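# Wheel cart through self-closing door into yellow bay

## Task

Move the utility cart from its room, through the self-closing door, into the other room and leave it parked in the yellow taped bay. All four wheels must sit fully inside the tape, with none resting on it. The case of copy paper must end up on the cart's top tray and must not overhang any of its edges. The door must be closed when you finish. Either robot or both may be used, but the task fails if any robot falls over or is left leaning.

## Robot and tools

ROBOTS. r1 and r2 are identical Hello Robot Stretch 4 units, about 1.6 m tall. Each has an omni-wheel base (the rim lies at most 0.23 m from the base origin) and a mast lift. The lift carries one arm that telescopes forward and ends in a wrist with yaw, pitch and roll, plus a two-finger gripper.

FRAMES. All positions are in metres. The base frame has its origin on the floor under the base centre, with x forward, y to the left and z up. hand_pose, the point between the open fingertips, is reported in this frame, and the printed value may be slightly wrong. The odometry frame is the base frame where the robot stood when the scene began. base_odometry only counts wheel turns, so wheel slip shows up as travel. Its heading is in rad, from -3.142 to 3.142, with left positive. Each robot reports in its own frames. Only camera images, lidar_m and wrist_depth_mm show where the robots are relative to each other.

move. Arguments are r1, r2, cameras and blocking. blocking must be false; true or omitted is refused. The call returns in about 0.5 s while the motion continues. A robot you leave out gets no new command. A new move replaces only the targets it names; other motions keep running.

Each robot's object holds base, joints or both, and may add speeds, pace and contact_limits. Alternatively it holds only end_of_arm: "enable_torque", which re-powers a limp wrist or gripper motor.

base takes exactly one command, which is an offset from where the base was last reported (or from where it currently is, if it is still moving):
- translate_m: -2 to 2 m, forward positive.
- strafe_m: -2 to 2 m, left positive.
- rotate_rad: -3.2 to 3.2 rad, counter-clockwise positive.
The only allowed combination is translate_m with strafe_m, which drives a straight diagonal without turning.

joints takes absolute targets, not offsets:
- lift_m: 0 to 1.2 m.
- arm_m: 0 to 0.55 m of extension.
- wrist_yaw_rad: -1.134 to 4.276. 0 points forward, positive turns left, 3.14 is folded back; above 3.4 the arm may get in the way.
- wrist_pitch_rad: -1.117 to 4.259. 0 is level, 1.57 points straight down.
- wrist_roll_rad: -1.117 to 4.259. Positive is clockwise as seen from behind the gripper.
- gripper_m: -0.038 to 0.141 m, the fingertip gap, with a fixed offset of up to 0.015. The fingers press on each other at -0.02 or lower.
"done" tolerances are ±0.004 for lift_m, arm_m and gripper_m, and ±0.02 for the wrist joints. A joint target outside its range is clipped and reported. Any other out-of-range value is refused, and an unknown key makes the call invalid.

Speed settings:
- pace: "slow", "default", "fast" or "max".
- Base tops are 0.1, 0.3, 0.4 and 0.6 m/s, and 1, 2, 3 and 4 rad/s.
- Lift tops are 0.15, 0.3, 0.4 and 0.5 m/s. Arm tops are 0.1, 0.4, 0.6 and 0.7 m/s. The wrist always runs at 1.82 rad/s.
- A raised lift (above 0.2) caps base speed, down to 0.3 m/s and 1 rad/s at 1.2.
- speeds sets a top speed per key for the lift, arm and wrist joints, but not the gripper.

contact_limits ranges 0 (lightest) to 1 for arm_m, lift_m, translate_m, strafe_m and rotate_rad. The default is 0.5, and each limit goes beside its own command. A base limit stays in force until the next action that names base. Even at 0, the arm needs roughly 15 to 40 N before it stops. For a gentle press, use 0 and aim 1 to 3 mm past contact. With a load in the gripper, keep lift_m's limit at 0.3 or more for 2 kg, or 0.15 or more for 1 kg.

No action may exceed 15 s, and time_out comes at 14 s.

OTHER TOOLS
- wait: seconds from 0 to 10. It returns early once a commanded robot comes to rest, and wait(0) reports the "earlier move" line.
- stop: brakes every running motion and re-holds slack wheels.
- zoom_image: takes camera and region [x0,y0,x1,y1] in pixels, with (0,0) at the top left and at most 504x504. It only works on cameras in the latest images.
- finished_scene: takes scene (1 or 2) and cannot be undone.
Camera names are r1_head_camera, r1_head_left_camera, r1_head_right_camera, r1_wrist_camera, the same four for r2, and "all". Leaving cameras out means all cameras; [] means none.

RESULTS
- "move" line: each robot sent a motion, with done or its worst status. "as last shown" lists robots that were not commanded; their lines are repeated from earlier. "pictures" gives the image order.
- base_status and joint_status: moving, done, off_target (resting away from target, possibly still pushing), contact_stop (held back, now slack), time_out (target dropped), limit_stop_at_own_body, limit_stop_at_tilt (lean above 6 degrees; lift, arm and wheels go slack), or torque_fault (a motor is limp; send enable_torque).
- on_its_own: what happened uncommanded, such as slack, holding, or an unusual resting current.
- lidar_m: 12 distances in m over 30-degree sectors. Sector 1 is ahead, then counter-clockwise (4 left, 7 behind, 10 right). "-" means nothing seen or closer than 0.25 m. It sees from about 0.15 m up, misses clear or thin things, and sees the other robot.
- wrist_depth_mm: a 7x7 grid in mm from the top left, 100 to 2000.
- base_tilt: degrees forward and right, with a fixed error of up to about 3.
- turned_by_wheels vs turned_by_imu: a gap of more than about 0.1 rad means a slip or hit.
- motor_effort: percent, with the peak in brackets; wheel positive means turning right. servo_current is in mA.
- stop line: whether the wheels hold again.

An uncommanded stop, or a refused move or wait, cancels the later move, wait and finished_scene calls in the same reply.

CAUTIONS
- The simulation keeps running while you think.
- A hard press between robots fails the scene. This includes a gripper closing on the other robot's fingers or a base driving into the other robot. Robots don't wait for each other. Their travel can differ by about 3 cm per metre, which strains any load they carry together.
- A robot can tip when moving or stopping with over 1 kg in hand and arm_m above 0.2, or when pushing or pulling high and hard.
- To grip, command a width more than 0.015 below the object's; about 0.06 below resists tugs. Use -0.02 or lower to close around a handle.
- Self-collision risks: the gripper over the base with the lift low (below 0.2, or 0.45 pointing down), or awkward tilt and roll combinations, especially when folded back.
- Avoid drops, slams and hard hits. The result must stay in place after the scene ends.

Each tool is called after "Call:" by a JSON object that holds its "method" and its "body".

## Session

Call:
{"method": "move", "body": {}}

Scene clock: 0.00 s.
r1.base_odometry: x=+0.000 y=+0.000 heading=+0.000
r1.turned_by_wheels: +0.000
r1.turned_by_imu: +0.000
r1.base_tilt: forward=-1.6 right=+1.3
r1.lidar_m: 1.92 2.25 3.81 1.93 0.97 0.84 0.83 0.93 0.77 0.76 0.93 1.59
r1.base_status: not commanded
r1.joint_positions: lift_m=+0.127 arm_m=+0.000 wrist_yaw_rad=+3.089 wrist_pitch_rad=+0.002 wrist_roll_rad=+0.000 gripper_m=+0.056
r1.joint_status: not commanded
r1.measured_speeds: all 0
r1.motor_effort: lift_m=+20 arm_m=-4 wheel_0=+0 wheel_1=+1 wheel_2=+1
r1.servo_current: wrist_yaw_rad=39 wrist_pitch_rad=46 wrist_roll_rad=65 gripper_m=39
r1.hand_pose: x=-0.1125 y=+0.1024 z=+0.3046 quat_wxyz=(+0.026, -0.001, +0.000, +1.000) (m; r1's base frame)
r1.wrist_depth_mm: 137 138 - - - - - / 113 139 - - - - - / 117 140 224 - - - - / 137 161 - - - - - / - - - - - - - / - - 191 - 187 - - / 842 759 750 788 788 732 768
r2.base_odometry: x=+0.000 y=+0.000 heading=+0.000
r2.turned_by_wheels: +0.000
r2.turned_by_imu: +0.000
r2.base_tilt: forward=-0.6 right=+0.1
r2.lidar_m: 2.02 1.45 1.40 1.49 2.01 2.22 2.34 3.17 1.60 3.62 2.59 2.46
r2.base_status: not commanded
r2.joint_positions: lift_m=+0.295 arm_m=+0.000 wrist_yaw_rad=+3.133 wrist_pitch_rad=+0.002 wrist_roll_rad=+0.000 gripper_m=+0.056
r2.joint_status: not commanded
r2.measured_speeds: all 0
r2.motor_effort: lift_m=+18 arm_m=-4 wheel_0=+0 wheel_1=-1 wheel_2=+0
r2.servo_current: wrist_yaw_rad=46 wrist_pitch_rad=39 wrist_roll_rad=46 gripper_m=59
r2.hand_pose: x=-0.1167 y=+0.0898 z=+0.4727 quat_wxyz=(+0.004, -0.001, +0.000, +1.000) (m; r2's base frame)
r2.wrist_depth_mm: - 140 - - - - - / - 126 150 - - - - / - 130 185 - - - - / 144 143 272 - - - - / 229 - - - - - - / 226 1576 196 1576 190 1618 1464 / 226 1060 1138 - - 1025 1060
pictures: r1_head_camera, r1_head_left_camera, r1_head_right_camera, r1_wrist_camera, r2_head_camera, r2_head_left_camera, r2_head_right_camera, r2_wrist_camera
Images, in order (width x height): r1_head_camera 420x560, r1_head_left_camera 420x672, r1_head_right_camera 420x672, r1_wrist_camera 616x392, r2_head_camera 420x560, r2_head_left_camera 420x672, r2_head_right_camera 420x672, r2_wrist_camera 616x392.

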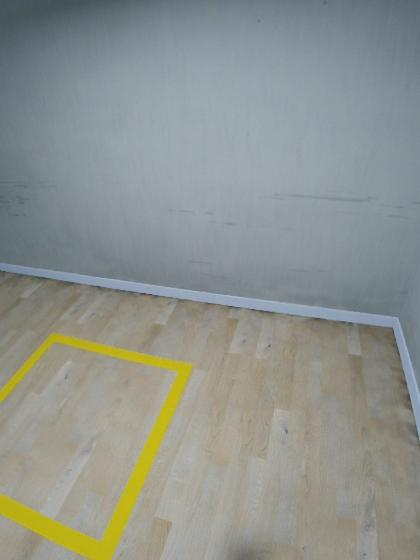

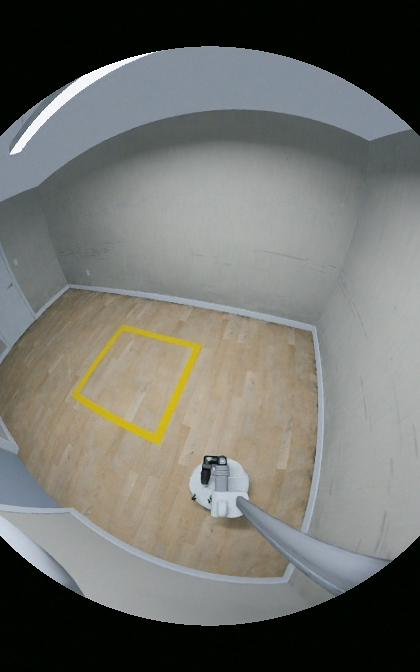

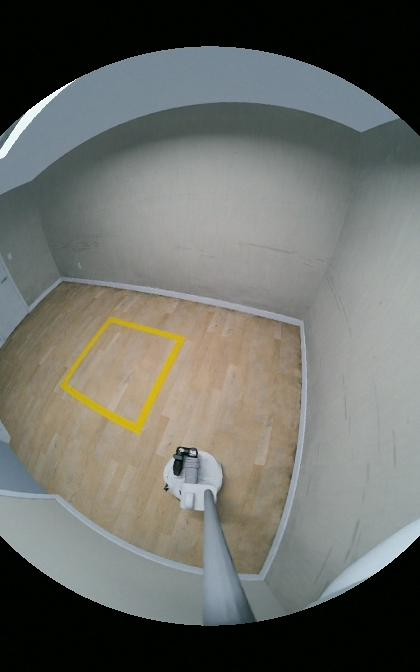

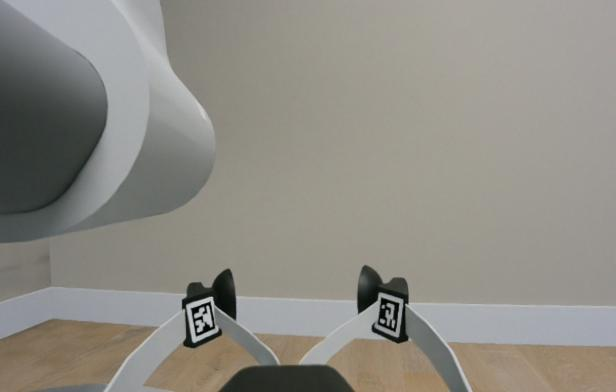

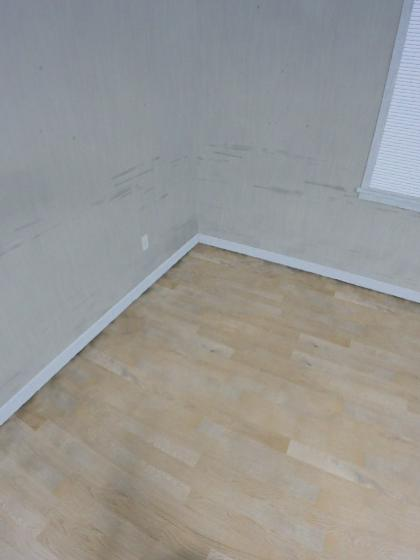

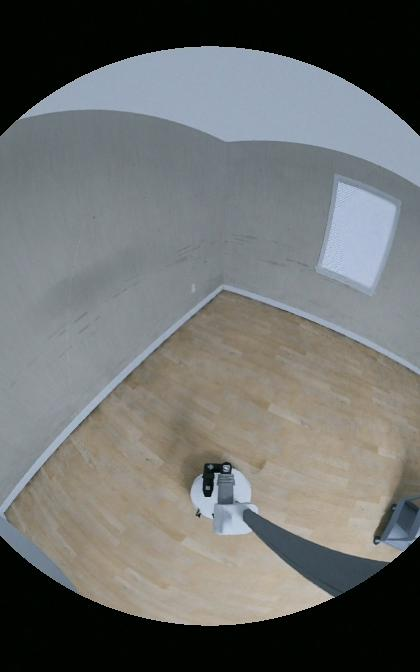

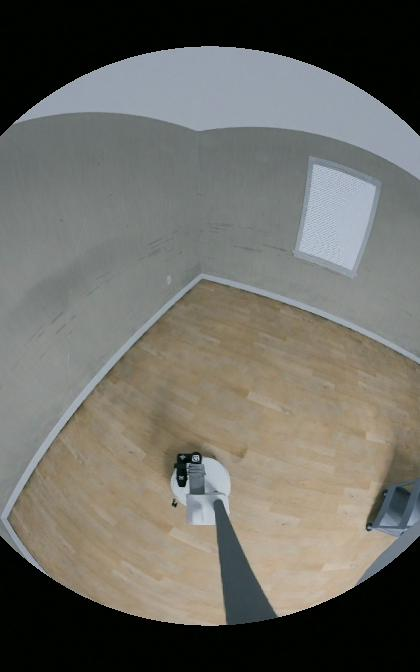

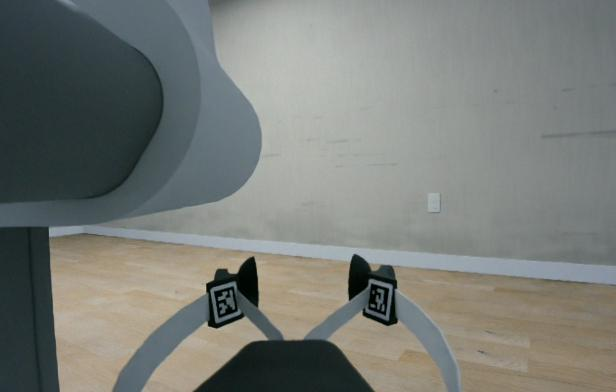

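Call:
{"method": "move", "body": {"blocking": false, "r1": {"base":{"rotate_rad":1.4}}, "r2": {"base":{"rotate_rad":-1.4}}, "cameras": []}}

Call:
{"method": "wait", "body": {"seconds": 3, "cameras": []}}

Call:
{"method": "wait", "body": {"seconds": 0.5, "cameras": ["r1_head_camera","r1_head_left_camera","r1_head_right_camera","r2_head_camera","r2_head_left_camera","r2_head_right_camera"]}}

Scene clock: 4.83 s.
move: r1 moving; r2 moving
r1.base_odometry: x=+0.000 y=+0.000 heading=+0.252
r1.turned_by_wheels: +0.252
r1.turned_by_imu: +0.252
r1.base_tilt: forward=-1.6 right=+1.2
r1.lidar_m: 1.98 2.71 3.66 1.25 0.89 0.80 0.87 0.80 0.77 0.82 1.11 1.92
r1.base_status: rotate_rad moving
r1.joint_positions: lift_m=+0.127 arm_m=+0.000 wrist_yaw_rad=+3.089 wrist_pitch_rad=+0.002 wrist_roll_rad=+0.000 gripper_m=+0.056
r1.joint_status: not commanded
r1.measured_speeds: translate_m=-0.001 strafe_m=-0.001 rotate_rad=+0.980 lift_m=+0.000 arm_m=+0.000 wrist_yaw_rad=+0.000 wrist_pitch_rad=+0.000 wrist_roll_rad=+0.000
r1.motor_effort: lift_m=+20(20) arm_m=-4(4) wheel_0=-8(9) wheel_1=-6(9) wheel_2=-7(7)
r1.servo_current: wrist_yaw_rad=59(59) wrist_pitch_rad=39(46) wrist_roll_rad=46(59) gripper_m=39(39)
r1.hand_pose: x=-0.1125 y=+0.1024 z=+0.3046 quat_wxyz=(+0.026, -0.001, +0.000, +1.000) (m; r1's base frame)
r1.wrist_depth_mm: 136 138 - - - - - / 113 139 - - - - - / 114 140 226 - - - - / 137 160 - - - - - / - - - - - - - / - 1060 190 - 187 - - / 778 750 750 798 750 699 732
r2.base_odometry: x=+0.000 y=+0.000 heading=-0.252
r2.turned_by_wheels: -0.252
r2.turned_by_imu: -0.244
r2.base_tilt: forward=-0.7 right=+0.1
r2.lidar_m: 2.52 1.62 1.40 1.40 1.67 2.23 2.24 2.64 1.59 1.63 2.93 2.49
r2.base_status: rotate_rad moving
r2.joint_positions: lift_m=+0.295 arm_m=+0.000 wrist_yaw_rad=+3.133 wrist_pitch_rad=+0.002 wrist_roll_rad=+0.000 gripper_m=+0.056
r2.joint_status: not commanded
r2.measured_speeds: translate_m=+0.000 strafe_m=+0.000 rotate_rad=-0.974 lift_m=+0.000 arm_m=+0.000 wrist_yaw_rad=+0.000 wrist_pitch_rad=+0.000 wrist_roll_rad=+0.000
r2.motor_effort: lift_m=+18(18) arm_m=-4(4) wheel_0=+8(9) wheel_1=+8(10) wheel_2=+9(11)
r2.servo_current: wrist_yaw_rad=33(52) wrist_pitch_rad=39(46) wrist_roll_rad=52(52) gripper_m=39(59)
r2.hand_pose: x=-0.1167 y=+0.0898 z=+0.4727 quat_wxyz=(+0.004, -0.001, +0.000, +1.000) (m; r2's base frame)
r2.wrist_depth_mm: - 141 - - - - - / - 127 150 - - - - / - 130 184 - - - - / 144 143 272 - - - - / 229 - - - - - - / 227 1576 196 1576 190 1661 1464 / 226 1060 1138 - - 1060 1060
pictures: none
No camera images: "cameras" was empty.

Scene clock: 6.30 s.
earlier move: r1 done; r2 done
r1.base_odometry: x=+0.000 y=+0.000 heading=+1.399
r1.turned_by_wheels: +1.148
r1.turned_by_imu: +1.154
r1.base_tilt: forward=-1.6 right=+1.3
r1.lidar_m: 2.67 1.14 0.86 0.83 0.91 0.79 0.77 0.83 1.23 1.94 2.05 2.99
r1.base_status: done
r1.joint_positions: lift_m=+0.127 arm_m=+0.000 wrist_yaw_rad=+3.089 wrist_pitch_rad=+0.002 wrist_roll_rad=+0.000 gripper_m=+0.056
r1.joint_status: not commanded
r1.measured_speeds: all 0
r1.motor_effort: lift_m=+20(20) arm_m=-4(4) wheel_0=-3(10) wheel_1=-2(9) wheel_2=-1(8)
r1.servo_current: wrist_yaw_rad=52(65) wrist_pitch_rad=39(52) wrist_roll_rad=46(65) gripper_m=39(46)
r1.hand_pose: x=-0.1125 y=+0.1024 z=+0.3046 quat_wxyz=(+0.026, -0.001, +0.000, +1.000) (m; r1's base frame)
r1.wrist_depth_mm: 136 139 - - - - - / 113 139 - - - - - / 118 140 229 - - - - / 137 162 - - - - - / - - - - - - - / - - 190 - 188 - - / 788 707 759 143 759 778 809
r2.base_odometry: x=+0.000 y=+0.000 heading=-1.399
r2.turned_by_wheels: -1.148
r2.turned_by_imu: -1.117
r2.base_tilt: forward=-0.7 right=+0.0
r2.lidar_m: 3.04 2.51 2.49 1.74 1.42 1.38 1.61 2.23 2.23 2.47 2.02 1.62
r2.base_status: done
r2.joint_positions: lift_m=+0.295 arm_m=+0.000 wrist_yaw_rad=+3.133 wrist_pitch_rad=+0.002 wrist_roll_rad=+0.000 gripper_m=+0.056
r2.joint_status: not commanded
r2.measured_speeds: all 0
r2.motor_effort: lift_m=+18(18) arm_m=-4(4) wheel_0=+2(11) wheel_1=+4(11) wheel_2=+4(11)
r2.servo_current: wrist_yaw_rad=39(59) wrist_pitch_rad=39(46) wrist_roll_rad=52(52) gripper_m=46(59)
r2.hand_pose: x=-0.1167 y=+0.0898 z=+0.4727 quat_wxyz=(+0.004, -0.001, +0.000, +1.000) (m; r2's base frame)
r2.wrist_depth_mm: - 141 - - - - - / - 126 150 - - - - / - 129 185 - - - - / 144 143 263 - - - - / 230 - - - - - - / 228 1576 196 1430 190 - - / 226 1060 1138 - - 1060 1025
wait: 1.47 of 3 s (r1 and r2 have come to rest)
pictures: none
No camera images: "cameras" was empty.

Scene clock: 6.80 s.
r1.base_odometry: x=+0.000 y=+0.000 heading=+1.399
r1.turned_by_wheels: +0.000
r1.turned_by_imu: +0.000
r1.base_tilt: forward=-1.6 right=+1.3
r1.lidar_m: 2.63 1.14 0.88 0.84 0.90 0.79 0.77 0.82 1.21 1.93 2.05 2.97
r1.base_status: done
r1.joint_positions: lift_m=+0.127 arm_m=+0.000 wrist_yaw_rad=+3.089 wrist_pitch_rad=+0.002 wrist_roll_rad=+0.000 gripper_m=+0.056
r1.joint_status: not commanded
r1.measured_speeds: all 0
r1.motor_effort: lift_m=+20(20) arm_m=-4(4) wheel_0=-3(10) wheel_1=-2(9) wheel_2=-2(8)
r1.servo_current: wrist_yaw_rad=33(65) wrist_pitch_rad=33(52) wrist_roll_rad=46(65) gripper_m=46(46)
r1.hand_pose: x=-0.1125 y=+0.1024 z=+0.3046 quat_wxyz=(+0.026, -0.001, +0.000, +1.000) (m; r1's base frame)
r1.wrist_depth_mm: 136 138 - - - - - / 113 139 - - - - - / 118 140 229 - - - - / 137 161 - - - - - / - - - - - - - / - - 190 - 187 - - / 788 707 750 143 750 768 809
r2.base_odometry: x=+0.000 y=+0.000 heading=-1.399
r2.turned_by_wheels: +0.000
r2.turned_by_imu: +0.000
r2.base_tilt: forward=-0.6 right=+0.1
r2.lidar_m: 3.06 2.51 2.48 1.75 1.39 1.37 1.58 2.24 2.21 2.48 2.06 1.60
r2.base_status: done
r2.joint_positions: lift_m=+0.295 arm_m=+0.000 wrist_yaw_rad=+3.133 wrist_pitch_rad=+0.002 wrist_roll_rad=+0.000 gripper_m=+0.056
r2.joint_status: not commanded
r2.measured_speeds: all 0
r2.motor_effort: lift_m=+18(18) arm_m=-4(4) wheel_0=+3(11) wheel_1=+4(11) wheel_2=+4(11)
r2.servo_current: wrist_yaw_rad=46(59) wrist_pitch_rad=46(46) wrist_roll_rad=52(52) gripper_m=52(59)
r2.hand_pose: x=-0.1167 y=+0.0898 z=+0.4727 quat_wxyz=(+0.004, -0.001, +0.000, +1.000) (m; r2's base frame)
r2.wrist_depth_mm: - 141 - - - - - / - 126 151 - - - - / - 130 185 - - - - / 144 144 264 - - - - / 229 - - - - - - / 228 1618 196 1430 190 - - / 226 1060 1138 - - 1060 1008
wait: 0.50 s; at rest by 0.27 s
pictures: r1_head_camera, r1_head_left_camera, r1_head_right_camera, r2_head_camera, r2_head_left_camera, r2_head_right_camera
Images, in order (width x height): r1_head_camera 420x560, r1_head_left_camera 420x672, r1_head_right_camera 420x672, r2_head_camera 420x560, r2_head_left_camera 420x672, r2_head_right_camera 420x672.

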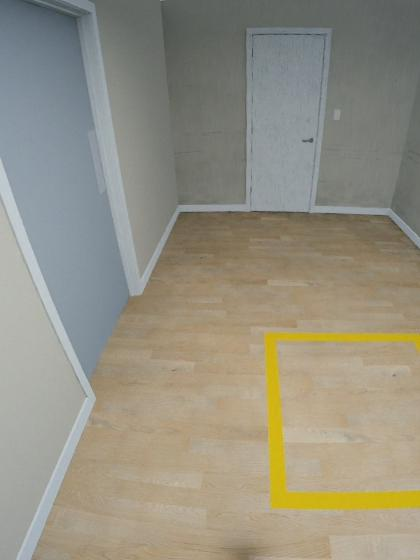

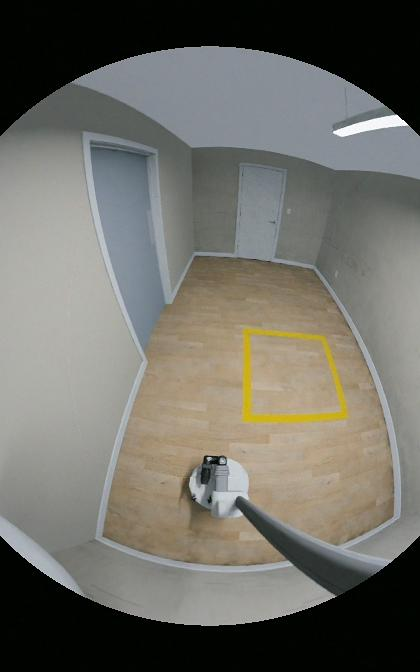

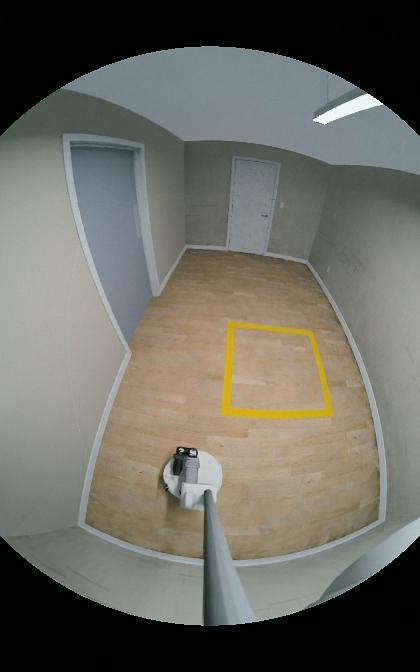

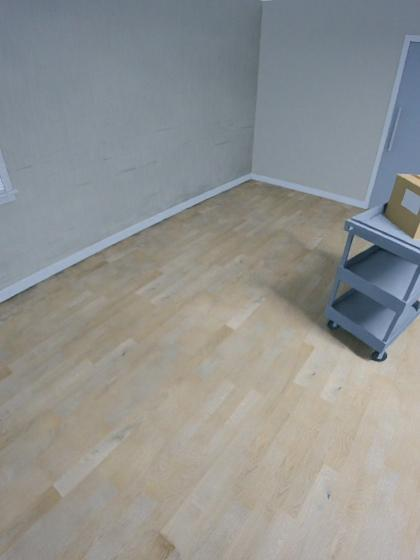

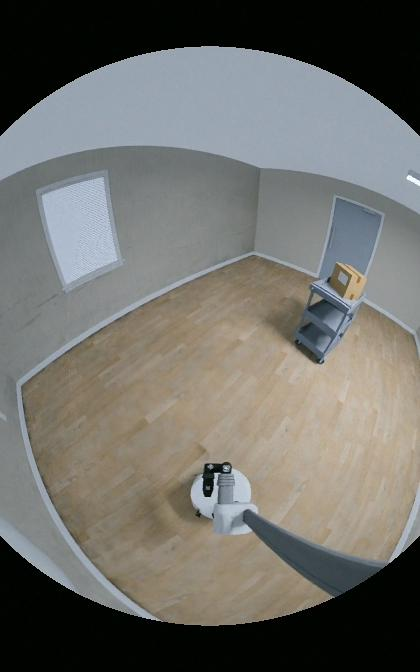

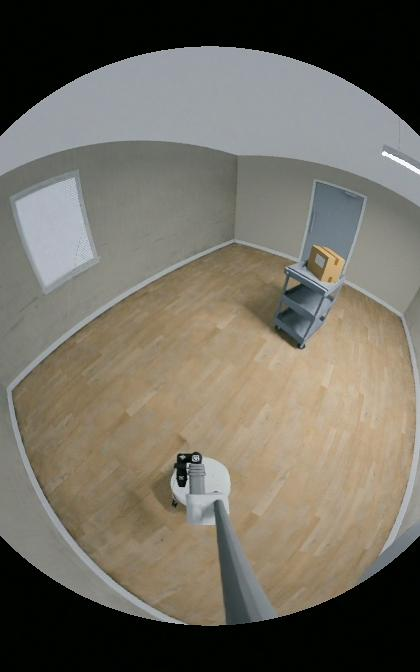

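Call:
{"method": "zoom_image", "body": {"camera": "r2_head_left_camera", "region": [260, 180, 420, 380]}}

Call:
{"method": "zoom_image", "body": {"camera": "r2_head_camera", "region": [300, 20, 420, 380]}}

Call:
{"method": "zoom_image", "body": {"camera": "r1_head_camera", "region": [0, 0, 200, 400]}}

Call:
{"method": "move", "body": {"blocking": false, "r2": {"base":{"rotate_rad":-0.5}}, "cameras": []}}

Call:
{"method": "wait", "body": {"seconds": 1.5, "cameras": []}}

Call:
{"method": "wait", "body": {"seconds": 0.3, "cameras": ["r2_head_camera","r2_head_left_camera","r2_head_right_camera"]}}

Call:
{"method": "zoom_image", "body": {"camera": "r2_head_camera", "region": [50, 20, 420, 380]}}

Scaled by 2.520 from the camera's 420x672 image, which has a finer 600x960 frame.

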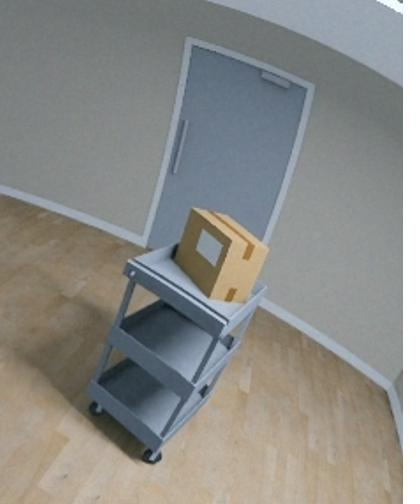

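Scaled by 1.400 from the camera's 420x560 image, which has a finer 1200x1600 frame.

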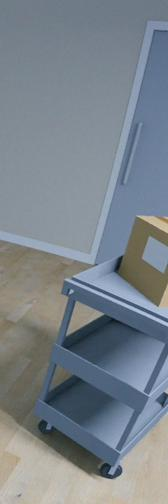

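Scaled by 1.260 from the camera's 420x560 image, which has a finer 600x800 frame.

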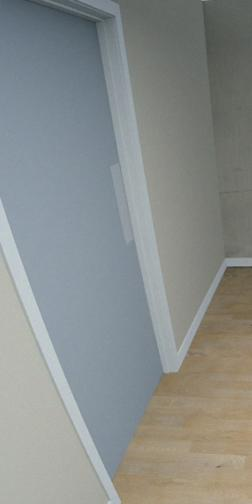

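Scene clock: 17.17 s.
move: r2 moving
r1: as last shown
r1.lidar_m: 2.67 1.14 0.87 0.84 0.92 0.82 0.77 0.84 1.22 1.93 2.02 2.99
r1.motor_effort: lift_m=+20(20) arm_m=-4(4) wheel_0=-3(4) wheel_1=-2(3) wheel_2=-1(2)
r1.servo_current: wrist_yaw_rad=65(65) wrist_pitch_rad=39(52) wrist_roll_rad=52(65) gripper_m=39(46)
r1.wrist_depth_mm: 136 138 - - - - - / 113 139 - - - - - / 118 140 229 - - - - / 137 162 - - - - - / - - - - - - - / - - 190 - 187 - - / 788 707 759 143 759 778 809
r2.base_odometry: x=+0.000 y=+0.000 heading=-1.651
r2.turned_by_wheels: -0.252
r2.turned_by_imu: -0.244
r2.base_tilt: forward=-0.7 right=+0.1
r2.lidar_m: 1.78 2.68 2.50 2.18 1.50 1.40 1.44 1.94 2.21 2.27 2.98 1.60
r2.base_status: rotate_rad moving
r2.joint_positions: lift_m=+0.295 arm_m=+0.000 wrist_yaw_rad=+3.133 wrist_pitch_rad=+0.002 wrist_roll_rad=+0.000 gripper_m=+0.056
r2.joint_status: not commanded
r2.measured_speeds: translate_m=-0.001 strafe_m=+0.000 rotate_rad=-0.976 lift_m=+0.000 arm_m=+0.000 wrist_yaw_rad=+0.000 wrist_pitch_rad=+0.000 wrist_roll_rad=+0.000
r2.motor_effort: lift_m=+18(18) arm_m=-4(4) wheel_0=+5(9) wheel_1=+9(10) wheel_2=+9(11)
r2.servo_current: wrist_yaw_rad=52(59) wrist_pitch_rad=39(46) wrist_roll_rad=46(52) gripper_m=46(52)
r2.hand_pose: x=-0.1167 y=+0.0898 z=+0.4727 quat_wxyz=(+0.004, -0.001, +0.000, +1.000) (m; r2's base frame)
r2.wrist_depth_mm: - 141 - - - - - / - 126 141 - - - - / - 129 185 - - - - / 144 144 227 - - - - / 229 - - - - - - / 227 1576 196 1336 190 - - / 227 1060 1138 - - 1025 1060
pictures: none
No camera images: "cameras" was empty.

Scene clock: 17.97 s.
earlier move: r2 done
r1.base_odometry: x=+0.000 y=+0.000 heading=+1.399
r1.turned_by_wheels: +0.000
r1.turned_by_imu: +0.000
r1.base_tilt: forward=-1.6 right=+1.3
r1.lidar_m: 2.67 1.13 0.86 0.83 0.89 0.80 0.73 0.84 1.25 1.91 2.06 2.97
r1.base_status: not commanded
r1.joint_positions: lift_m=+0.127 arm_m=+0.000 wrist_yaw_rad=+3.089 wrist_pitch_rad=+0.002 wrist_roll_rad=+0.000 gripper_m=+0.056
r1.joint_status: not commanded
r1.measured_speeds: all 0
r1.motor_effort: lift_m=+20(20) arm_m=-4(4) wheel_0=-3(4) wheel_1=-2(3) wheel_2=-2(2)
r1.servo_current: wrist_yaw_rad=33(65) wrist_pitch_rad=46(52) wrist_roll_rad=46(65) gripper_m=39(52)
r1.hand_pose: x=-0.1125 y=+0.1024 z=+0.3046 quat_wxyz=(+0.026, -0.001, +0.000, +1.000) (m; r1's base frame)
r1.wrist_depth_mm: 136 138 - - - - - / 113 139 - - - - - / 118 139 229 - - - - / 137 162 - - - - - / - - - - - - - / - - 191 - 187 - - / 788 707 750 143 732 778 820
r2.base_odometry: x=+0.000 y=+0.000 heading=-1.898
r2.turned_by_wheels: -0.247
r2.turned_by_imu: -0.241
r2.base_tilt: forward=-0.7 right=+0.0
r2.lidar_m: 1.60 3.05 2.49 2.51 1.73 1.43 1.39 1.59 2.25 2.23 2.54 1.82
r2.base_status: done
r2.joint_positions: lift_m=+0.295 arm_m=+0.000 wrist_yaw_rad=+3.133 wrist_pitch_rad=+0.002 wrist_roll_rad=+0.000 gripper_m=+0.056
r2.joint_status: not commanded
r2.measured_speeds: all 0
r2.motor_effort: lift_m=+18(18) arm_m=-3(4) wheel_0=+4(9) wheel_1=+2(10) wheel_2=+4(11)
r2.servo_current: wrist_yaw_rad=46(65) wrist_pitch_rad=39(46) wrist_roll_rad=46(52) gripper_m=46(52)
r2.hand_pose: x=-0.1167 y=+0.0898 z=+0.4727 quat_wxyz=(+0.004, -0.001, +0.000, +1.000) (m; r2's base frame)
r2.wrist_depth_mm: - 141 - - - - - / - 126 142 - - - - / - 130 185 - - - - / 144 143 207 - - - - / 220 - - - - - - / 229 1464 192 171 190 - - / 226 1060 1138 - - 1042 1078
wait: 0.80 of 1.5 s (r2 has come to rest)
pictures: none
No camera images: "cameras" was empty.

Scene clock: 18.27 s.
r1.base_odometry: x=+0.000 y=+0.000 heading=+1.399
r1.turned_by_wheels: +0.000
r1.turned_by_imu: +0.000
r1.base_tilt: forward=-1.6 right=+1.3
r1.lidar_m: 2.62 1.15 0.86 0.82 0.92 0.78 0.76 0.83 1.25 1.92 2.07 2.95
r1.base_status: not commanded
r1.joint_positions: lift_m=+0.127 arm_m=+0.000 wrist_yaw_rad=+3.089 wrist_pitch_rad=+0.002 wrist_roll_rad=+0.000 gripper_m=+0.056
r1.joint_status: not commanded
r1.measured_speeds: all 0
r1.motor_effort: lift_m=+20(20) arm_m=-4(4) wheel_0=-3(4) wheel_1=-2(3) wheel_2=-2(2)
r1.servo_current: wrist_yaw_rad=33(65) wrist_pitch_rad=39(52) wrist_roll_rad=59(65) gripper_m=33(52)
r1.hand_pose: x=-0.1125 y=+0.1024 z=+0.3046 quat_wxyz=(+0.026, -0.001, +0.000, +1.000) (m; r1's base frame)
r1.wrist_depth_mm: 136 139 - - - - - / 113 139 - - - - - / 118 140 229 - - - - / 137 161 - - - - - / - - - - - - - / - - 190 - 188 - - / 788 707 750 143 741 778 820
r2.base_odometry: x=+0.000 y=+0.000 heading=-1.898
r2.turned_by_wheels: +0.000
r2.turned_by_imu: +0.000
r2.base_tilt: forward=-0.7 right=+0.1
r2.lidar_m: 1.60 3.01 2.50 2.48 1.72 1.42 1.41 1.59 2.25 2.23 2.52 1.80
r2.base_status: done
r2.joint_positions: lift_m=+0.295 arm_m=+0.000 wrist_yaw_rad=+3.133 wrist_pitch_rad=+0.002 wrist_roll_rad=+0.000 gripper_m=+0.056
r2.joint_status: not commanded
r2.measured_speeds: all 0
r2.motor_effort: lift_m=+18(18) arm_m=-4(4) wheel_0=+4(9) wheel_1=+2(10) wheel_2=+4(11)
r2.servo_current: wrist_yaw_rad=39(65) wrist_pitch_rad=33(46) wrist_roll_rad=52(52) gripper_m=52(52)
r2.hand_pose: x=-0.1167 y=+0.0898 z=+0.4727 quat_wxyz=(+0.004, -0.001, +0.000, +1.000) (m; r2's base frame)
r2.wrist_depth_mm: - 141 - - - - - / - 126 142 - - - - / - 129 185 - - - - / 144 143 207 - - - - / 220 - - - - - - / 227 1430 193 171 190 - - / 227 1060 1160 - - 1042 1042
wait: 0.30 s; at rest by 0.27 s
pictures: r2_head_camera, r2_head_left_camera, r2_head_right_camera
Images, in order (width x height): r2_head_camera 420x560, r2_head_left_camera 420x672, r2_head_right_camera 420x672.

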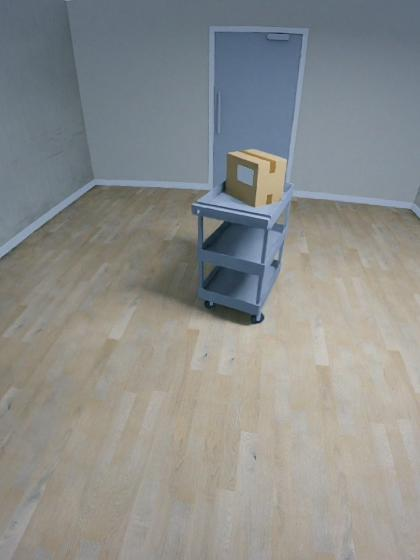

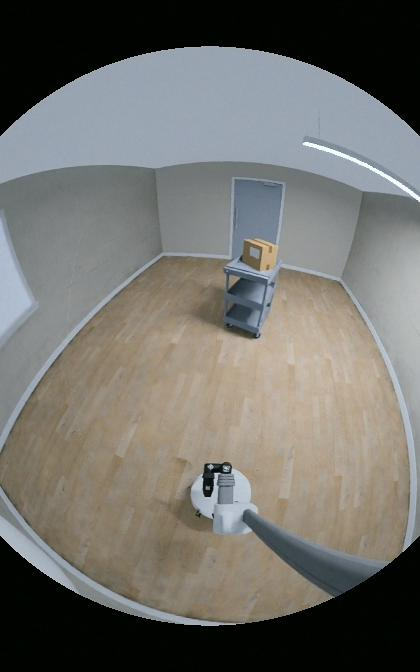

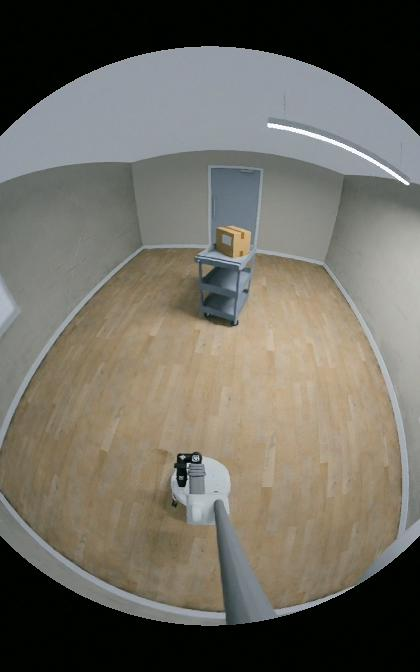

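Scaled by 1.362 from the camera's 420x560 image, which has a finer 1200x1600 frame.

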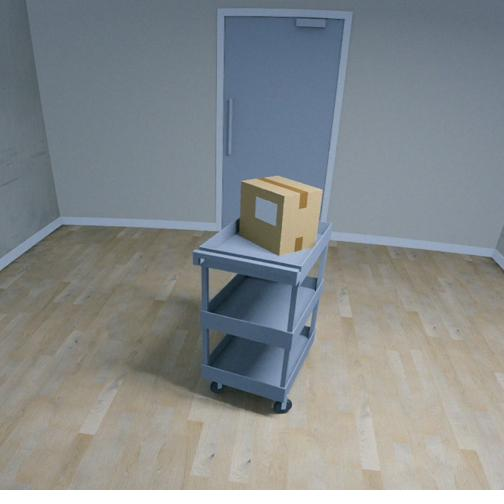

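Call:
{"method": "move", "body": {"blocking": false, "r2": {"base":{"translate_m":0.7},"joints":{"lift_m":0.9}}, "cameras": []}}

Call:
{"method": "wait", "body": {"seconds": 5, "cameras": []}}

Call:
{"method": "wait", "body": {"seconds": 0.3, "cameras": ["r2_head_camera","r2_head_left_camera"]}}

Call:
{"method": "zoom_image", "body": {"camera": "r2_head_camera", "region": [100, 60, 420, 480]}}

Scene clock: 44.30 s.
move: r2 moving
r1: as last shown
r1.lidar_m: 2.67 1.13 0.85 0.85 0.89 0.79 0.77 0.85 1.23 1.94 2.04 2.95
r1.motor_effort: lift_m=+20(20) arm_m=-4(4) wheel_0=-4(4) wheel_1=-2(2) wheel_2=-1(2)
r1.servo_current: wrist_yaw_rad=39(65) wrist_pitch_rad=39(46) wrist_roll_rad=46(65) gripper_m=39(46)
r1.wrist_depth_mm: 136 138 - - - - - / 113 139 - - - - - / 118 140 229 - - - - / 137 162 - - - - - / - - - - - - - / - - 190 - 187 - - / 788 707 750 143 741 768 820
r2.base_odometry: x=-0.010 y=-0.030 heading=-1.898
r2.turned_by_wheels: +0.000
r2.turned_by_imu: +0.001
r2.base_tilt: forward=-0.7 right=+0.1
r2.lidar_m: 1.57 3.04 2.50 2.49 1.74 1.45 1.44 1.63 2.24 2.23 2.54 1.68
r2.base_status: translate_m moving
r2.joint_positions: lift_m=+0.333 arm_m=+0.000 wrist_yaw_rad=+3.133 wrist_pitch_rad=+0.002 wrist_roll_rad=+0.000 gripper_m=+0.056
r2.joint_status: lift_m moving
r2.measured_speeds: translate_m=+0.123 strafe_m=+0.000 rotate_rad=-0.001 lift_m=+0.146 arm_m=+0.000 wrist_yaw_rad=+0.000 wrist_pitch_rad=+0.000 wrist_roll_rad=+0.000
r2.motor_effort: lift_m=+22(26) arm_m=-4(4) wheel_0=+9(10) wheel_1=+7(9) wheel_2=-12(12)
r2.servo_current: wrist_yaw_rad=46(52) wrist_pitch_rad=33(46) wrist_roll_rad=39(59) gripper_m=52(52)
r2.hand_pose: x=-0.1167 y=+0.0898 z=+0.5104 quat_wxyz=(+0.004, -0.001, +0.000, +1.000) (m; r2's base frame)
r2.wrist_depth_mm: - 141 - - - - - / - 126 141 - - - - / - 129 183 - - - - / 144 143 216 - - - - / 220 - - - - - - / 226 1537 193 171 190 - - / 237 1138 1229 - - 1078 1118
pictures: none
No camera images: "cameras" was empty.

Scene clock: 47.63 s.
earlier move: r2 done
r1.base_odometry: x=+0.000 y=+0.000 heading=+1.399
r1.turned_by_wheels: +0.000
r1.turned_by_imu: +0.000
r1.base_tilt: forward=-1.6 right=+1.3
r1.lidar_m: 2.65 1.13 0.88 0.83 0.88 0.79 0.77 0.83 1.22 1.93 2.06 2.97
r1.base_status: not commanded
r1.joint_positions: lift_m=+0.127 arm_m=+0.000 wrist_yaw_rad=+3.089 wrist_pitch_rad=+0.002 wrist_roll_rad=+0.000 gripper_m=+0.056
r1.joint_status: not commanded
r1.measured_speeds: all 0
r1.motor_effort: lift_m=+20(20) arm_m=-4(4) wheel_0=-3(4) wheel_1=-2(3) wheel_2=-1(2)
r1.servo_current: wrist_yaw_rad=33(72) wrist_pitch_rad=39(52) wrist_roll_rad=39(78) gripper_m=46(52)
r1.hand_pose: x=-0.1125 y=+0.1024 z=+0.3046 quat_wxyz=(+0.026, -0.001, +0.000, +1.000) (m; r1's base frame)
r1.wrist_depth_mm: 136 139 - - - - - / 113 139 - - - - - / 118 140 229 - - - - / 137 161 - - - - - / - - - - - - - / - - 191 - 188 - - / 788 707 759 143 741 778 820
r2.base_odometry: x=-0.225 y=-0.663 heading=-1.898
r2.turned_by_wheels: +0.000
r2.turned_by_imu: +0.001
r2.base_tilt: forward=-0.7 right=+0.1
r2.lidar_m: 0.97 2.88 2.37 2.33 2.52 2.10 2.09 2.38 2.38 2.38 2.71 0.94
r2.base_status: done
r2.joint_positions: lift_m=+0.900 arm_m=+0.000 wrist_yaw_rad=+3.133 wrist_pitch_rad=+0.002 wrist_roll_rad=+0.000 gripper_m=+0.056
r2.joint_status: all done
r2.measured_speeds: all 0
r2.motor_effort: lift_m=+21(26) arm_m=-4(4) wheel_0=+3(10) wheel_1=+2(9) wheel_2=-4(14)
r2.servo_current: wrist_yaw_rad=46(59) wrist_pitch_rad=46(46) wrist_roll_rad=46(65) gripper_m=52(59)
r2.hand_pose: x=-0.1167 y=+0.0898 z=+1.0775 quat_wxyz=(+0.004, -0.001, +0.000, +1.000) (m; r2's base frame)
r2.wrist_depth_mm: - 141 - - - - - / - 126 151 - - - - / - 129 185 - - - - / 144 143 263 - - - - / 229 - - - - - - / 227 - 196 - 192 - - / 226 - - - - - -
wait: 3.33 of 5 s (r2 has come to rest)
pictures: none
No camera images: "cameras" was empty.

Scene clock: 47.93 s.
r1.base_odometry: x=+0.000 y=+0.000 heading=+1.399
r1.turned_by_wheels: +0.000
r1.turned_by_imu: +0.000
r1.base_tilt: forward=-1.6 right=+1.3
r1.lidar_m: 2.66 1.13 0.88 0.84 0.90 0.79 0.77 0.83 1.24 1.93 2.04 2.98
r1.base_status: not commanded
r1.joint_positions: lift_m=+0.127 arm_m=+0.000 wrist_yaw_rad=+3.089 wrist_pitch_rad=+0.002 wrist_roll_rad=+0.000 gripper_m=+0.056
r1.joint_status: not commanded
r1.measured_speeds: all 0
r1.motor_effort: lift_m=+20(20) arm_m=-4(4) wheel_0=-3(4) wheel_1=-2(3) wheel_2=-2(2)
r1.servo_current: wrist_yaw_rad=39(72) wrist_pitch_rad=39(52) wrist_roll_rad=33(78) gripper_m=46(52)
r1.hand_pose: x=-0.1125 y=+0.1024 z=+0.3046 quat_wxyz=(+0.026, -0.001, +0.000, +1.000) (m; r1's base frame)
r1.wrist_depth_mm: 136 138 - - - - - / 114 139 - - - - - / 118 140 229 - - - - / 137 162 - - - - - / - - - - - - - / - - 190 - 186 - - / 798 715 759 143 750 778 820
r2.base_odometry: x=-0.225 y=-0.663 heading=-1.898
r2.turned_by_wheels: +0.000
r2.turned_by_imu: +0.000
r2.base_tilt: forward=-0.6 right=+0.1
r2.lidar_m: 0.96 2.88 2.38 2.34 2.53 2.09 2.09 2.35 2.38 2.37 2.68 0.93
r2.base_status: done
r2.joint_positions: lift_m=+0.900 arm_m=+0.000 wrist_yaw_rad=+3.133 wrist_pitch_rad=+0.002 wrist_roll_rad=+0.000 gripper_m=+0.056
r2.joint_status: all done
r2.measured_speeds: all 0
r2.motor_effort: lift_m=+21(26) arm_m=-4(4) wheel_0=+3(10) wheel_1=+2(9) wheel_2=-4(14)
r2.servo_current: wrist_yaw_rad=33(59) wrist_pitch_rad=39(46) wrist_roll_rad=46(65) gripper_m=46(59)
r2.hand_pose: x=-0.1167 y=+0.0898 z=+1.0775 quat_wxyz=(+0.004, -0.001, +0.000, +1.000) (m; r2's base frame)
r2.wrist_depth_mm: - 140 - - - - - / - 127 151 - - - - / - 129 185 - - - - / 144 144 264 - - - - / 229 - - - - - - / 228 - 196 - 191 - - / 226 - - - - - -
wait: 0.30 s; at rest by 0.27 s
pictures: r2_head_camera, r2_head_left_camera
Images, in order (width x height): r2_head_camera 420x560, r2_head_left_camera 420x672.

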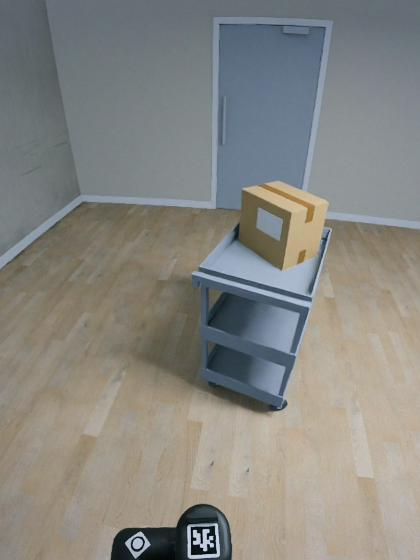

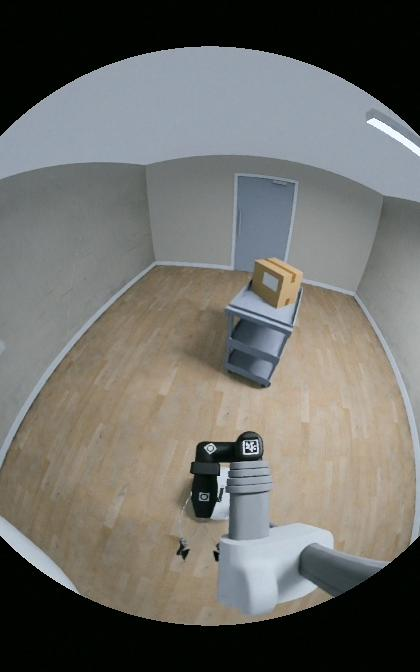

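Scaled by 1.200 from the camera's 420x560 image, which has a finer 1200x1600 frame.

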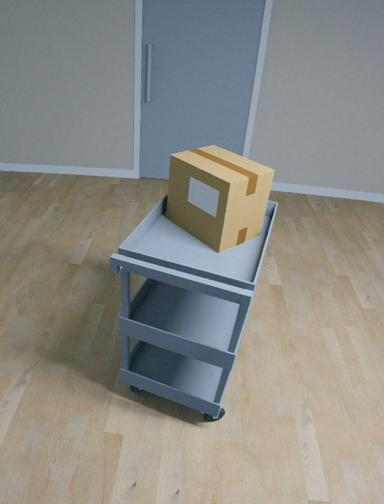

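Call:
{"method": "move", "body": {"blocking": false, "r2": {"joints":{"wrist_yaw_rad":0.0,"wrist_pitch_rad":0.5,"gripper_m":0.1}}, "cameras": []}}

Call:
{"method": "wait", "body": {"seconds": 4, "cameras": []}}

Call:
{"method": "wait", "body": {"seconds": 0.3, "cameras": ["r2_head_camera","r2_wrist_camera"]}}

Scene clock: 72.33 s.
move: r2 moving
r1: as last shown
r1.lidar_m: 2.66 1.14 0.86 0.83 0.90 0.81 0.78 0.84 1.23 1.91 2.05 2.97
r1.motor_effort: lift_m=+20(20) arm_m=-4(4) wheel_0=-3(4) wheel_1=-2(3) wheel_2=-1(2)
r1.servo_current: wrist_yaw_rad=52(59) wrist_pitch_rad=52(52) wrist_roll_rad=59(72) gripper_m=39(46)
r1.wrist_depth_mm: 136 139 - - - - - / 113 139 - - - - - / 117 139 229 - - - - / 137 162 - - - - - / - - - - - - - / - - 191 - 187 - - / 788 715 750 143 750 778 820
r2.base_odometry: x=-0.225 y=-0.663 heading=-1.898
r2.turned_by_wheels: +0.000
r2.turned_by_imu: +0.000
r2.base_tilt: forward=-0.6 right=+0.1
r2.lidar_m: 0.97 2.88 2.37 2.32 2.53 2.09 2.08 2.36 2.39 2.35 2.69 0.95
r2.base_status: not commanded
r2.joint_positions: lift_m=+0.900 arm_m=+0.000 wrist_yaw_rad=+2.569 wrist_pitch_rad=+0.470 wrist_roll_rad=+0.000 gripper_m=+0.075
r2.joint_status: wrist_yaw_rad moving; wrist_pitch_rad moving; gripper_m moving
r2.measured_speeds: translate_m=+0.000 strafe_m=+0.000 rotate_rad=+0.000 lift_m=+0.000 arm_m=+0.000 wrist_yaw_rad=-1.745 wrist_pitch_rad=+0.705 wrist_roll_rad=+0.000
r2.motor_effort: lift_m=+21(21) arm_m=-3(4) wheel_0=+3(3) wheel_1=+2(3) wheel_2=-4(4)
r2.servo_current: wrist_yaw_rad=91(111) wrist_pitch_rad=39(117) wrist_roll_rad=46(65) gripper_m=72(98)
r2.hand_pose: x=+0.0022 y=+0.2128 z=+0.9473 quat_wxyz=(+0.275, -0.223, +0.066, +0.933) (m; r2's base frame)
r2.wrist_depth_mm: - - - - - - - / - - - - - - - / - - - - - - - / - - - - - - - / 1921 1863 1863 1863 1808 1808 1808 / 1537 1537 191 1464 196 1499 1464 / 1308 1281 1308 - 1308 1229 1255
pictures: none
No camera images: "cameras" was empty.

Scene clock: 74.23 s.
earlier move: r2 done
r1.base_odometry: x=+0.000 y=+0.000 heading=+1.399
r1.turned_by_wheels: +0.000
r1.turned_by_imu: +0.000
r1.base_tilt: forward=-1.6 right=+1.3
r1.lidar_m: 2.65 1.14 0.86 0.84 0.90 0.79 0.77 0.84 1.20 1.93 2.05 2.98
r1.base_status: not commanded
r1.joint_positions: lift_m=+0.127 arm_m=+0.000 wrist_yaw_rad=+3.089 wrist_pitch_rad=+0.002 wrist_roll_rad=+0.000 gripper_m=+0.056
r1.joint_status: not commanded
r1.measured_speeds: all 0
r1.motor_effort: lift_m=+20(20) arm_m=-4(4) wheel_0=-3(4) wheel_1=-2(3) wheel_2=-1(2)
r1.servo_current: wrist_yaw_rad=39(65) wrist_pitch_rad=39(52) wrist_roll_rad=59(72) gripper_m=46(52)
r1.hand_pose: x=-0.1125 y=+0.1024 z=+0.3046 quat_wxyz=(+0.026, -0.001, +0.000, +1.000) (m; r1's base frame)
r1.wrist_depth_mm: 136 139 - - - - - / 113 139 - - - - - / 118 140 229 - - - - / 137 161 - - - - - / - - - - - - - / - - 190 - 188 - - / 778 707 759 143 750 778 820
r2.base_odometry: x=-0.225 y=-0.663 heading=-1.898
r2.turned_by_wheels: +0.000
r2.turned_by_imu: +0.000
r2.base_tilt: forward=-0.6 right=+0.1
r2.lidar_m: 0.96 2.88 2.36 2.33 2.54 2.11 2.11 2.38 2.39 2.38 2.70 0.94
r2.base_status: not commanded
r2.joint_positions: lift_m=+0.900 arm_m=+0.000 wrist_yaw_rad=+0.003 wrist_pitch_rad=+0.499 wrist_roll_rad=+0.000 gripper_m=+0.100
r2.joint_status: all done
r2.measured_speeds: all 0
r2.motor_effort: lift_m=+21(21) arm_m=-4(4) wheel_0=+3(3) wheel_1=+2(3) wheel_2=-4(4)
r2.servo_current: wrist_yaw_rad=52(143) wrist_pitch_rad=33(117) wrist_roll_rad=46(65) gripper_m=52(98)
r2.hand_pose: x=+0.4244 y=-0.0867 z=+0.9400 quat_wxyz=(+0.969, +0.000, +0.247, +0.001) (m; r2's base frame)
r2.wrist_depth_mm: - - - - 960 904 - / - - - - 991 976 - / - - - - 809 - - / - - - - - 1983 - / 1708 1756 1661 1618 224 1576 1661 / 1430 1430 193 1336 186 1336 1336 / 1281 1205 1255 - - 1182 1205
wait: 1.90 of 4 s (r2 has come to rest)
pictures: none
No camera images: "cameras" was empty.

Scene clock: 74.53 s.
r1.base_odometry: x=+0.000 y=+0.000 heading=+1.399
r1.turned_by_wheels: +0.000
r1.turned_by_imu: +0.000
r1.base_tilt: forward=-1.6 right=+1.3
r1.lidar_m: 2.62 1.16 0.86 0.83 0.91 0.79 0.77 0.83 1.20 1.94 2.06 2.99
r1.base_status: not commanded
r1.joint_positions: lift_m=+0.127 arm_m=+0.000 wrist_yaw_rad=+3.089 wrist_pitch_rad=+0.002 wrist_roll_rad=+0.000 gripper_m=+0.056
r1.joint_status: not commanded
r1.measured_speeds: all 0
r1.motor_effort: lift_m=+20(20) arm_m=-4(4) wheel_0=-3(4) wheel_1=-2(3) wheel_2=-2(2)
r1.servo_current: wrist_yaw_rad=20(65) wrist_pitch_rad=33(52) wrist_roll_rad=52(72) gripper_m=33(52)
r1.hand_pose: x=-0.1125 y=+0.1024 z=+0.3046 quat_wxyz=(+0.026, -0.001, +0.000, +1.000) (m; r1's base frame)
r1.wrist_depth_mm: 136 138 - - - - - / 113 139 - - - - - / 117 140 229 - - - - / 137 162 - - - - - / - - - - - - - / - - 190 - 187 - - / 798 715 750 143 759 778 820
r2.base_odometry: x=-0.225 y=-0.663 heading=-1.898
r2.turned_by_wheels: +0.000
r2.turned_by_imu: +0.000
r2.base_tilt: forward=-0.7 right=+0.1
r2.lidar_m: 0.96 2.86 2.36 2.35 2.54 2.12 2.09 2.35 2.39 2.37 2.70 0.95
r2.base_status: not commanded
r2.joint_positions: lift_m=+0.900 arm_m=+0.000 wrist_yaw_rad=+0.003 wrist_pitch_rad=+0.499 wrist_roll_rad=+0.000 gripper_m=+0.100
r2.joint_status: all done
r2.measured_speeds: all 0
r2.motor_effort: lift_m=+21(21) arm_m=-4(4) wheel_0=+3(3) wheel_1=+2(3) wheel_2=-4(4)
r2.servo_current: wrist_yaw_rad=39(143) wrist_pitch_rad=46(117) wrist_roll_rad=39(65) gripper_m=46(98)
r2.hand_pose: x=+0.4244 y=-0.0867 z=+0.9400 quat_wxyz=(+0.969, +0.000, +0.247, +0.001) (m; r2's base frame)
r2.wrist_depth_mm: - - - - 976 917 - / - - - - 976 976 - / - - - - 820 - - / - - - - - 1983 - / 1708 1756 1708 1618 224 1618 1618 / 1430 1464 193 1255 185 1397 1336 / 1229 1205 1229 - - 1182 1205
wait: 0.30 s; at rest by 0.27 s
pictures: r2_head_camera, r2_wrist_camera
Images, in order (width x height): r2_head_camera 420x560, r2_wrist_camera 616x392.

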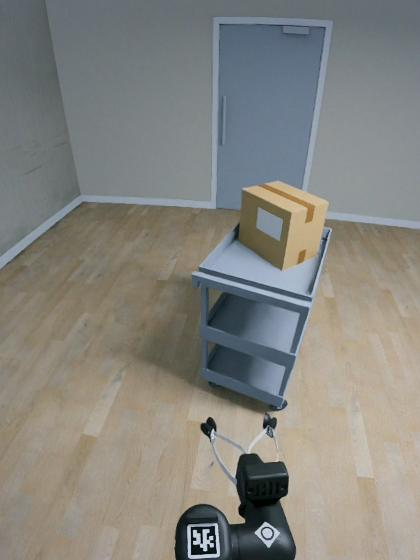

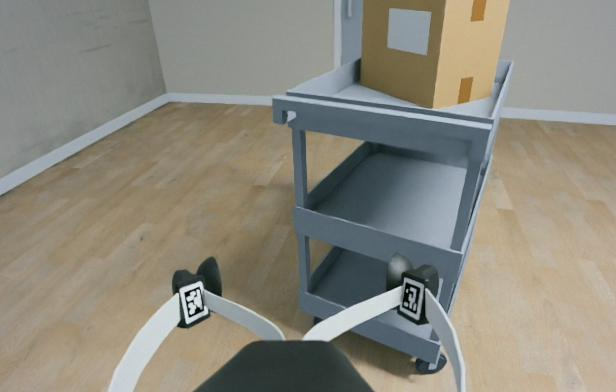

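Call:
{"method": "zoom_image", "body": {"camera": "r2_wrist_camera", "region": [250, 0, 550, 200]}}

Scaled by 1.680.

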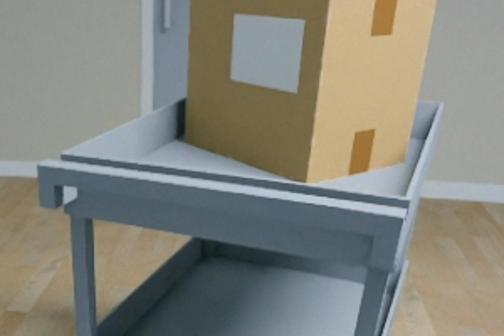

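Call:
{"method": "move", "body": {"blocking": false, "r2": {"joints":{"lift_m":0.65,"wrist_pitch_rad":0.0,"wrist_roll_rad":1.57}}, "cameras": []}}

Call:
{"method": "wait", "body": {"seconds": 4, "cameras": []}}

Call:
{"method": "wait", "body": {"seconds": 0.3, "cameras": ["r2_head_camera","r2_wrist_camera"]}}

Scene clock: 99.50 s.
move: r2 moving
r1: as last shown
r1.lidar_m: 2.66 1.16 0.87 0.82 0.92 0.81 0.76 0.85 1.25 1.92 2.06 2.97
r1.servo_current: wrist_yaw_rad=46(59) wrist_pitch_rad=39(52) wrist_roll_rad=46(59) gripper_m=46(46)
r1.wrist_depth_mm: 136 138 - - - - - / 113 139 - - - - - / 118 140 229 - - - - / 137 162 - - - - - / - - - - - - - / - - 190 - 187 - - / 798 707 759 143 741 788 820
r2.base_odometry: x=-0.225 y=-0.663 heading=-1.898
r2.turned_by_wheels: +0.000
r2.turned_by_imu: +0.000
r2.base_tilt: forward=-0.7 right=+0.0
r2.lidar_m: 0.97 2.86 2.35 2.31 2.53 2.10 2.09 2.37 2.38 2.36 2.68 0.92
r2.base_status: not commanded
r2.joint_positions: lift_m=+0.862 arm_m=+0.000 wrist_yaw_rad=+0.003 wrist_pitch_rad=+0.036 wrist_roll_rad=+0.589 gripper_m=+0.100
r2.joint_status: lift_m moving; wrist_pitch_rad moving; wrist_roll_rad moving
r2.measured_speeds: translate_m=+0.000 strafe_m=+0.000 rotate_rad=+0.000 lift_m=-0.146 arm_m=+0.000 wrist_yaw_rad=+0.000 wrist_pitch_rad=-0.706 wrist_roll_rad=+1.820
r2.motor_effort: lift_m=+13(22) arm_m=-4(4) wheel_0=+3(3) wheel_1=+2(2) wheel_2=-4(4)
r2.servo_current: wrist_yaw_rad=52(59) wrist_pitch_rad=98(176) wrist_roll_rad=72(98) gripper_m=59(59)
r2.hand_pose: x=+0.4594 y=-0.0866 z=+1.0302 quat_wxyz=(+0.957, +0.290, +0.018, -0.004) (m; r2's base frame)
r2.wrist_depth_mm: - - - - - - - / - - - - - - - / - - - - 976 1060 - / - - - - 1078 976 - / - - - - 778 732 1756 / - - 195 - 187 - 798 / - - - - - - -
pictures: none
No camera images: "cameras" was empty.

Scene clock: 101.10 s.
earlier move: r2 done
r1.base_odometry: x=+0.000 y=+0.000 heading=+1.399
r1.turned_by_wheels: +0.000
r1.turned_by_imu: +0.000
r1.base_tilt: forward=-1.6 right=+1.3
r1.lidar_m: 2.62 1.16 0.86 0.83 0.90 0.78 0.76 0.80 1.22 1.92 2.08 2.96
r1.base_status: not commanded
r1.joint_positions: lift_m=+0.127 arm_m=+0.000 wrist_yaw_rad=+3.089 wrist_pitch_rad=+0.002 wrist_roll_rad=+0.000 gripper_m=+0.056
r1.joint_status: not commanded
r1.measured_speeds: all 0
r1.motor_effort: lift_m=+20(20) arm_m=-4(4) wheel_0=-3(4) wheel_1=-2(3) wheel_2=-1(2)
r1.servo_current: wrist_yaw_rad=46(65) wrist_pitch_rad=39(52) wrist_roll_rad=39(72) gripper_m=46(46)
r1.hand_pose: x=-0.1125 y=+0.1024 z=+0.3046 quat_wxyz=(+0.026, -0.001, +0.000, +1.000) (m; r1's base frame)
r1.wrist_depth_mm: 136 139 - - - - - / 113 139 - - - - - / 117 140 229 - - - - / 137 162 - - - - - / - - - - - - - / - - 190 - 187 - - / 798 707 759 143 750 778 820
r2.base_odometry: x=-0.225 y=-0.663 heading=-1.898
r2.turned_by_wheels: +0.000
r2.turned_by_imu: +0.000
r2.base_tilt: forward=-0.7 right=+0.0
r2.lidar_m: 0.97 2.85 2.34 2.35 2.54 2.09 2.10 2.36 2.38 2.37 2.69 0.94
r2.base_status: not commanded
r2.joint_positions: lift_m=+0.650 arm_m=+0.000 wrist_yaw_rad=+0.003 wrist_pitch_rad=+0.008 wrist_roll_rad=+1.568 gripper_m=+0.100
r2.joint_status: all done
r2.measured_speeds: all 0
r2.motor_effort: lift_m=+14(22) arm_m=-4(4) wheel_0=+3(3) wheel_1=+2(3) wheel_2=-4(4)
r2.servo_current: wrist_yaw_rad=52(59) wrist_pitch_rad=52(176) wrist_roll_rad=33(111) gripper_m=52(59)
r2.hand_pose: x=+0.4596 y=-0.0866 z=+0.8262 quat_wxyz=(+0.708, +0.706, +0.004, -0.002) (m; r2's base frame)
r2.wrist_depth_mm: - - - - - 1160 1078 / - - 976 741 - 707 - / - - 1182 798 - 750 - / - - - - - 1537 - / - - - - - 1661 1138 / - - 193 - 195 1464 1160 / - - - - - 1808 1138
wait: 1.60 of 4 s (r2 has come to rest)
pictures: none
No camera images: "cameras" was empty.

Scene clock: 101.40 s.
r1.base_odometry: x=+0.000 y=+0.000 heading=+1.399
r1.turned_by_wheels: +0.000
r1.turned_by_imu: +0.000
r1.base_tilt: forward=-1.6 right=+1.3
r1.lidar_m: 2.65 1.13 0.87 0.84 0.90 0.78 0.77 0.81 1.24 1.94 2.04 2.97
r1.base_status: not commanded
r1.joint_positions: lift_m=+0.127 arm_m=+0.000 wrist_yaw_rad=+3.089 wrist_pitch_rad=+0.002 wrist_roll_rad=+0.000 gripper_m=+0.056
r1.joint_status: not commanded
r1.measured_speeds: all 0
r1.motor_effort: lift_m=+20(20) arm_m=-4(4) wheel_0=-3(4) wheel_1=-2(3) wheel_2=-2(2)
r1.servo_current: wrist_yaw_rad=46(65) wrist_pitch_rad=39(52) wrist_roll_rad=59(72) gripper_m=46(46)
r1.hand_pose: x=-0.1125 y=+0.1024 z=+0.3046 quat_wxyz=(+0.026, -0.001, +0.000, +1.000) (m; r1's base frame)
r1.wrist_depth_mm: 136 139 - - - - - / 113 139 - - - - - / 117 140 229 - - - - / 137 161 - - - - - / - - - - - - - / - - 190 - 188 - - / 798 715 759 143 741 798 820
r2.base_odometry: x=-0.225 y=-0.663 heading=-1.898
r2.turned_by_wheels: +0.000
r2.turned_by_imu: +0.000
r2.base_tilt: forward=-0.7 right=+0.0
r2.lidar_m: 0.97 2.86 2.38 2.34 2.52 2.10 2.09 2.36 2.37 2.35 2.70 0.95
r2.base_status: not commanded
r2.joint_positions: lift_m=+0.650 arm_m=+0.000 wrist_yaw_rad=+0.003 wrist_pitch_rad=+0.008 wrist_roll_rad=+1.568 gripper_m=+0.100
r2.joint_status: all done
r2.measured_speeds: all 0
r2.motor_effort: lift_m=+14(22) arm_m=-4(4) wheel_0=+3(3) wheel_1=+2(3) wheel_2=-4(4)
r2.servo_current: wrist_yaw_rad=39(59) wrist_pitch_rad=59(176) wrist_roll_rad=46(111) gripper_m=59(59)
r2.hand_pose: x=+0.4596 y=-0.0866 z=+0.8262 quat_wxyz=(+0.708, +0.706, +0.004, -0.002) (m; r2's base frame)
r2.wrist_depth_mm: - - - - - 1182 1060 / - - 976 741 - 707 - / - - 1205 788 - 768 - / - - - - - 1537 - / - - - - - 1661 1160 / - - 193 - 195 1397 1118 / - - - - - 1808 1160
wait: 0.30 s; at rest by 0.27 s
pictures: r2_head_camera, r2_wrist_camera
Images, in order (width x height): r2_head_camera 420x560, r2_wrist_camera 616x392.

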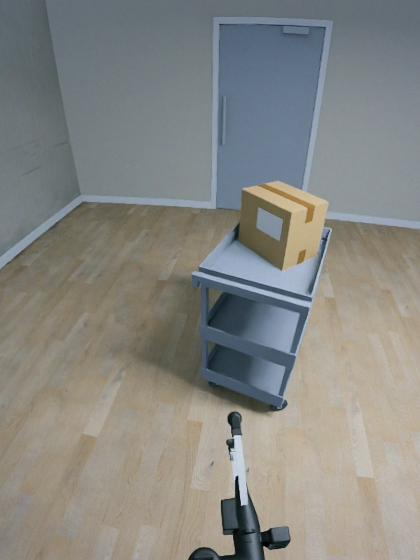

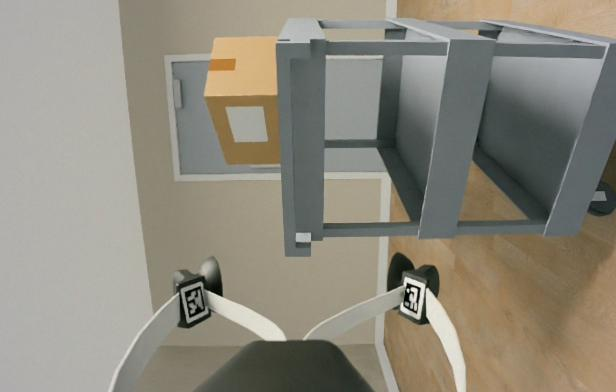

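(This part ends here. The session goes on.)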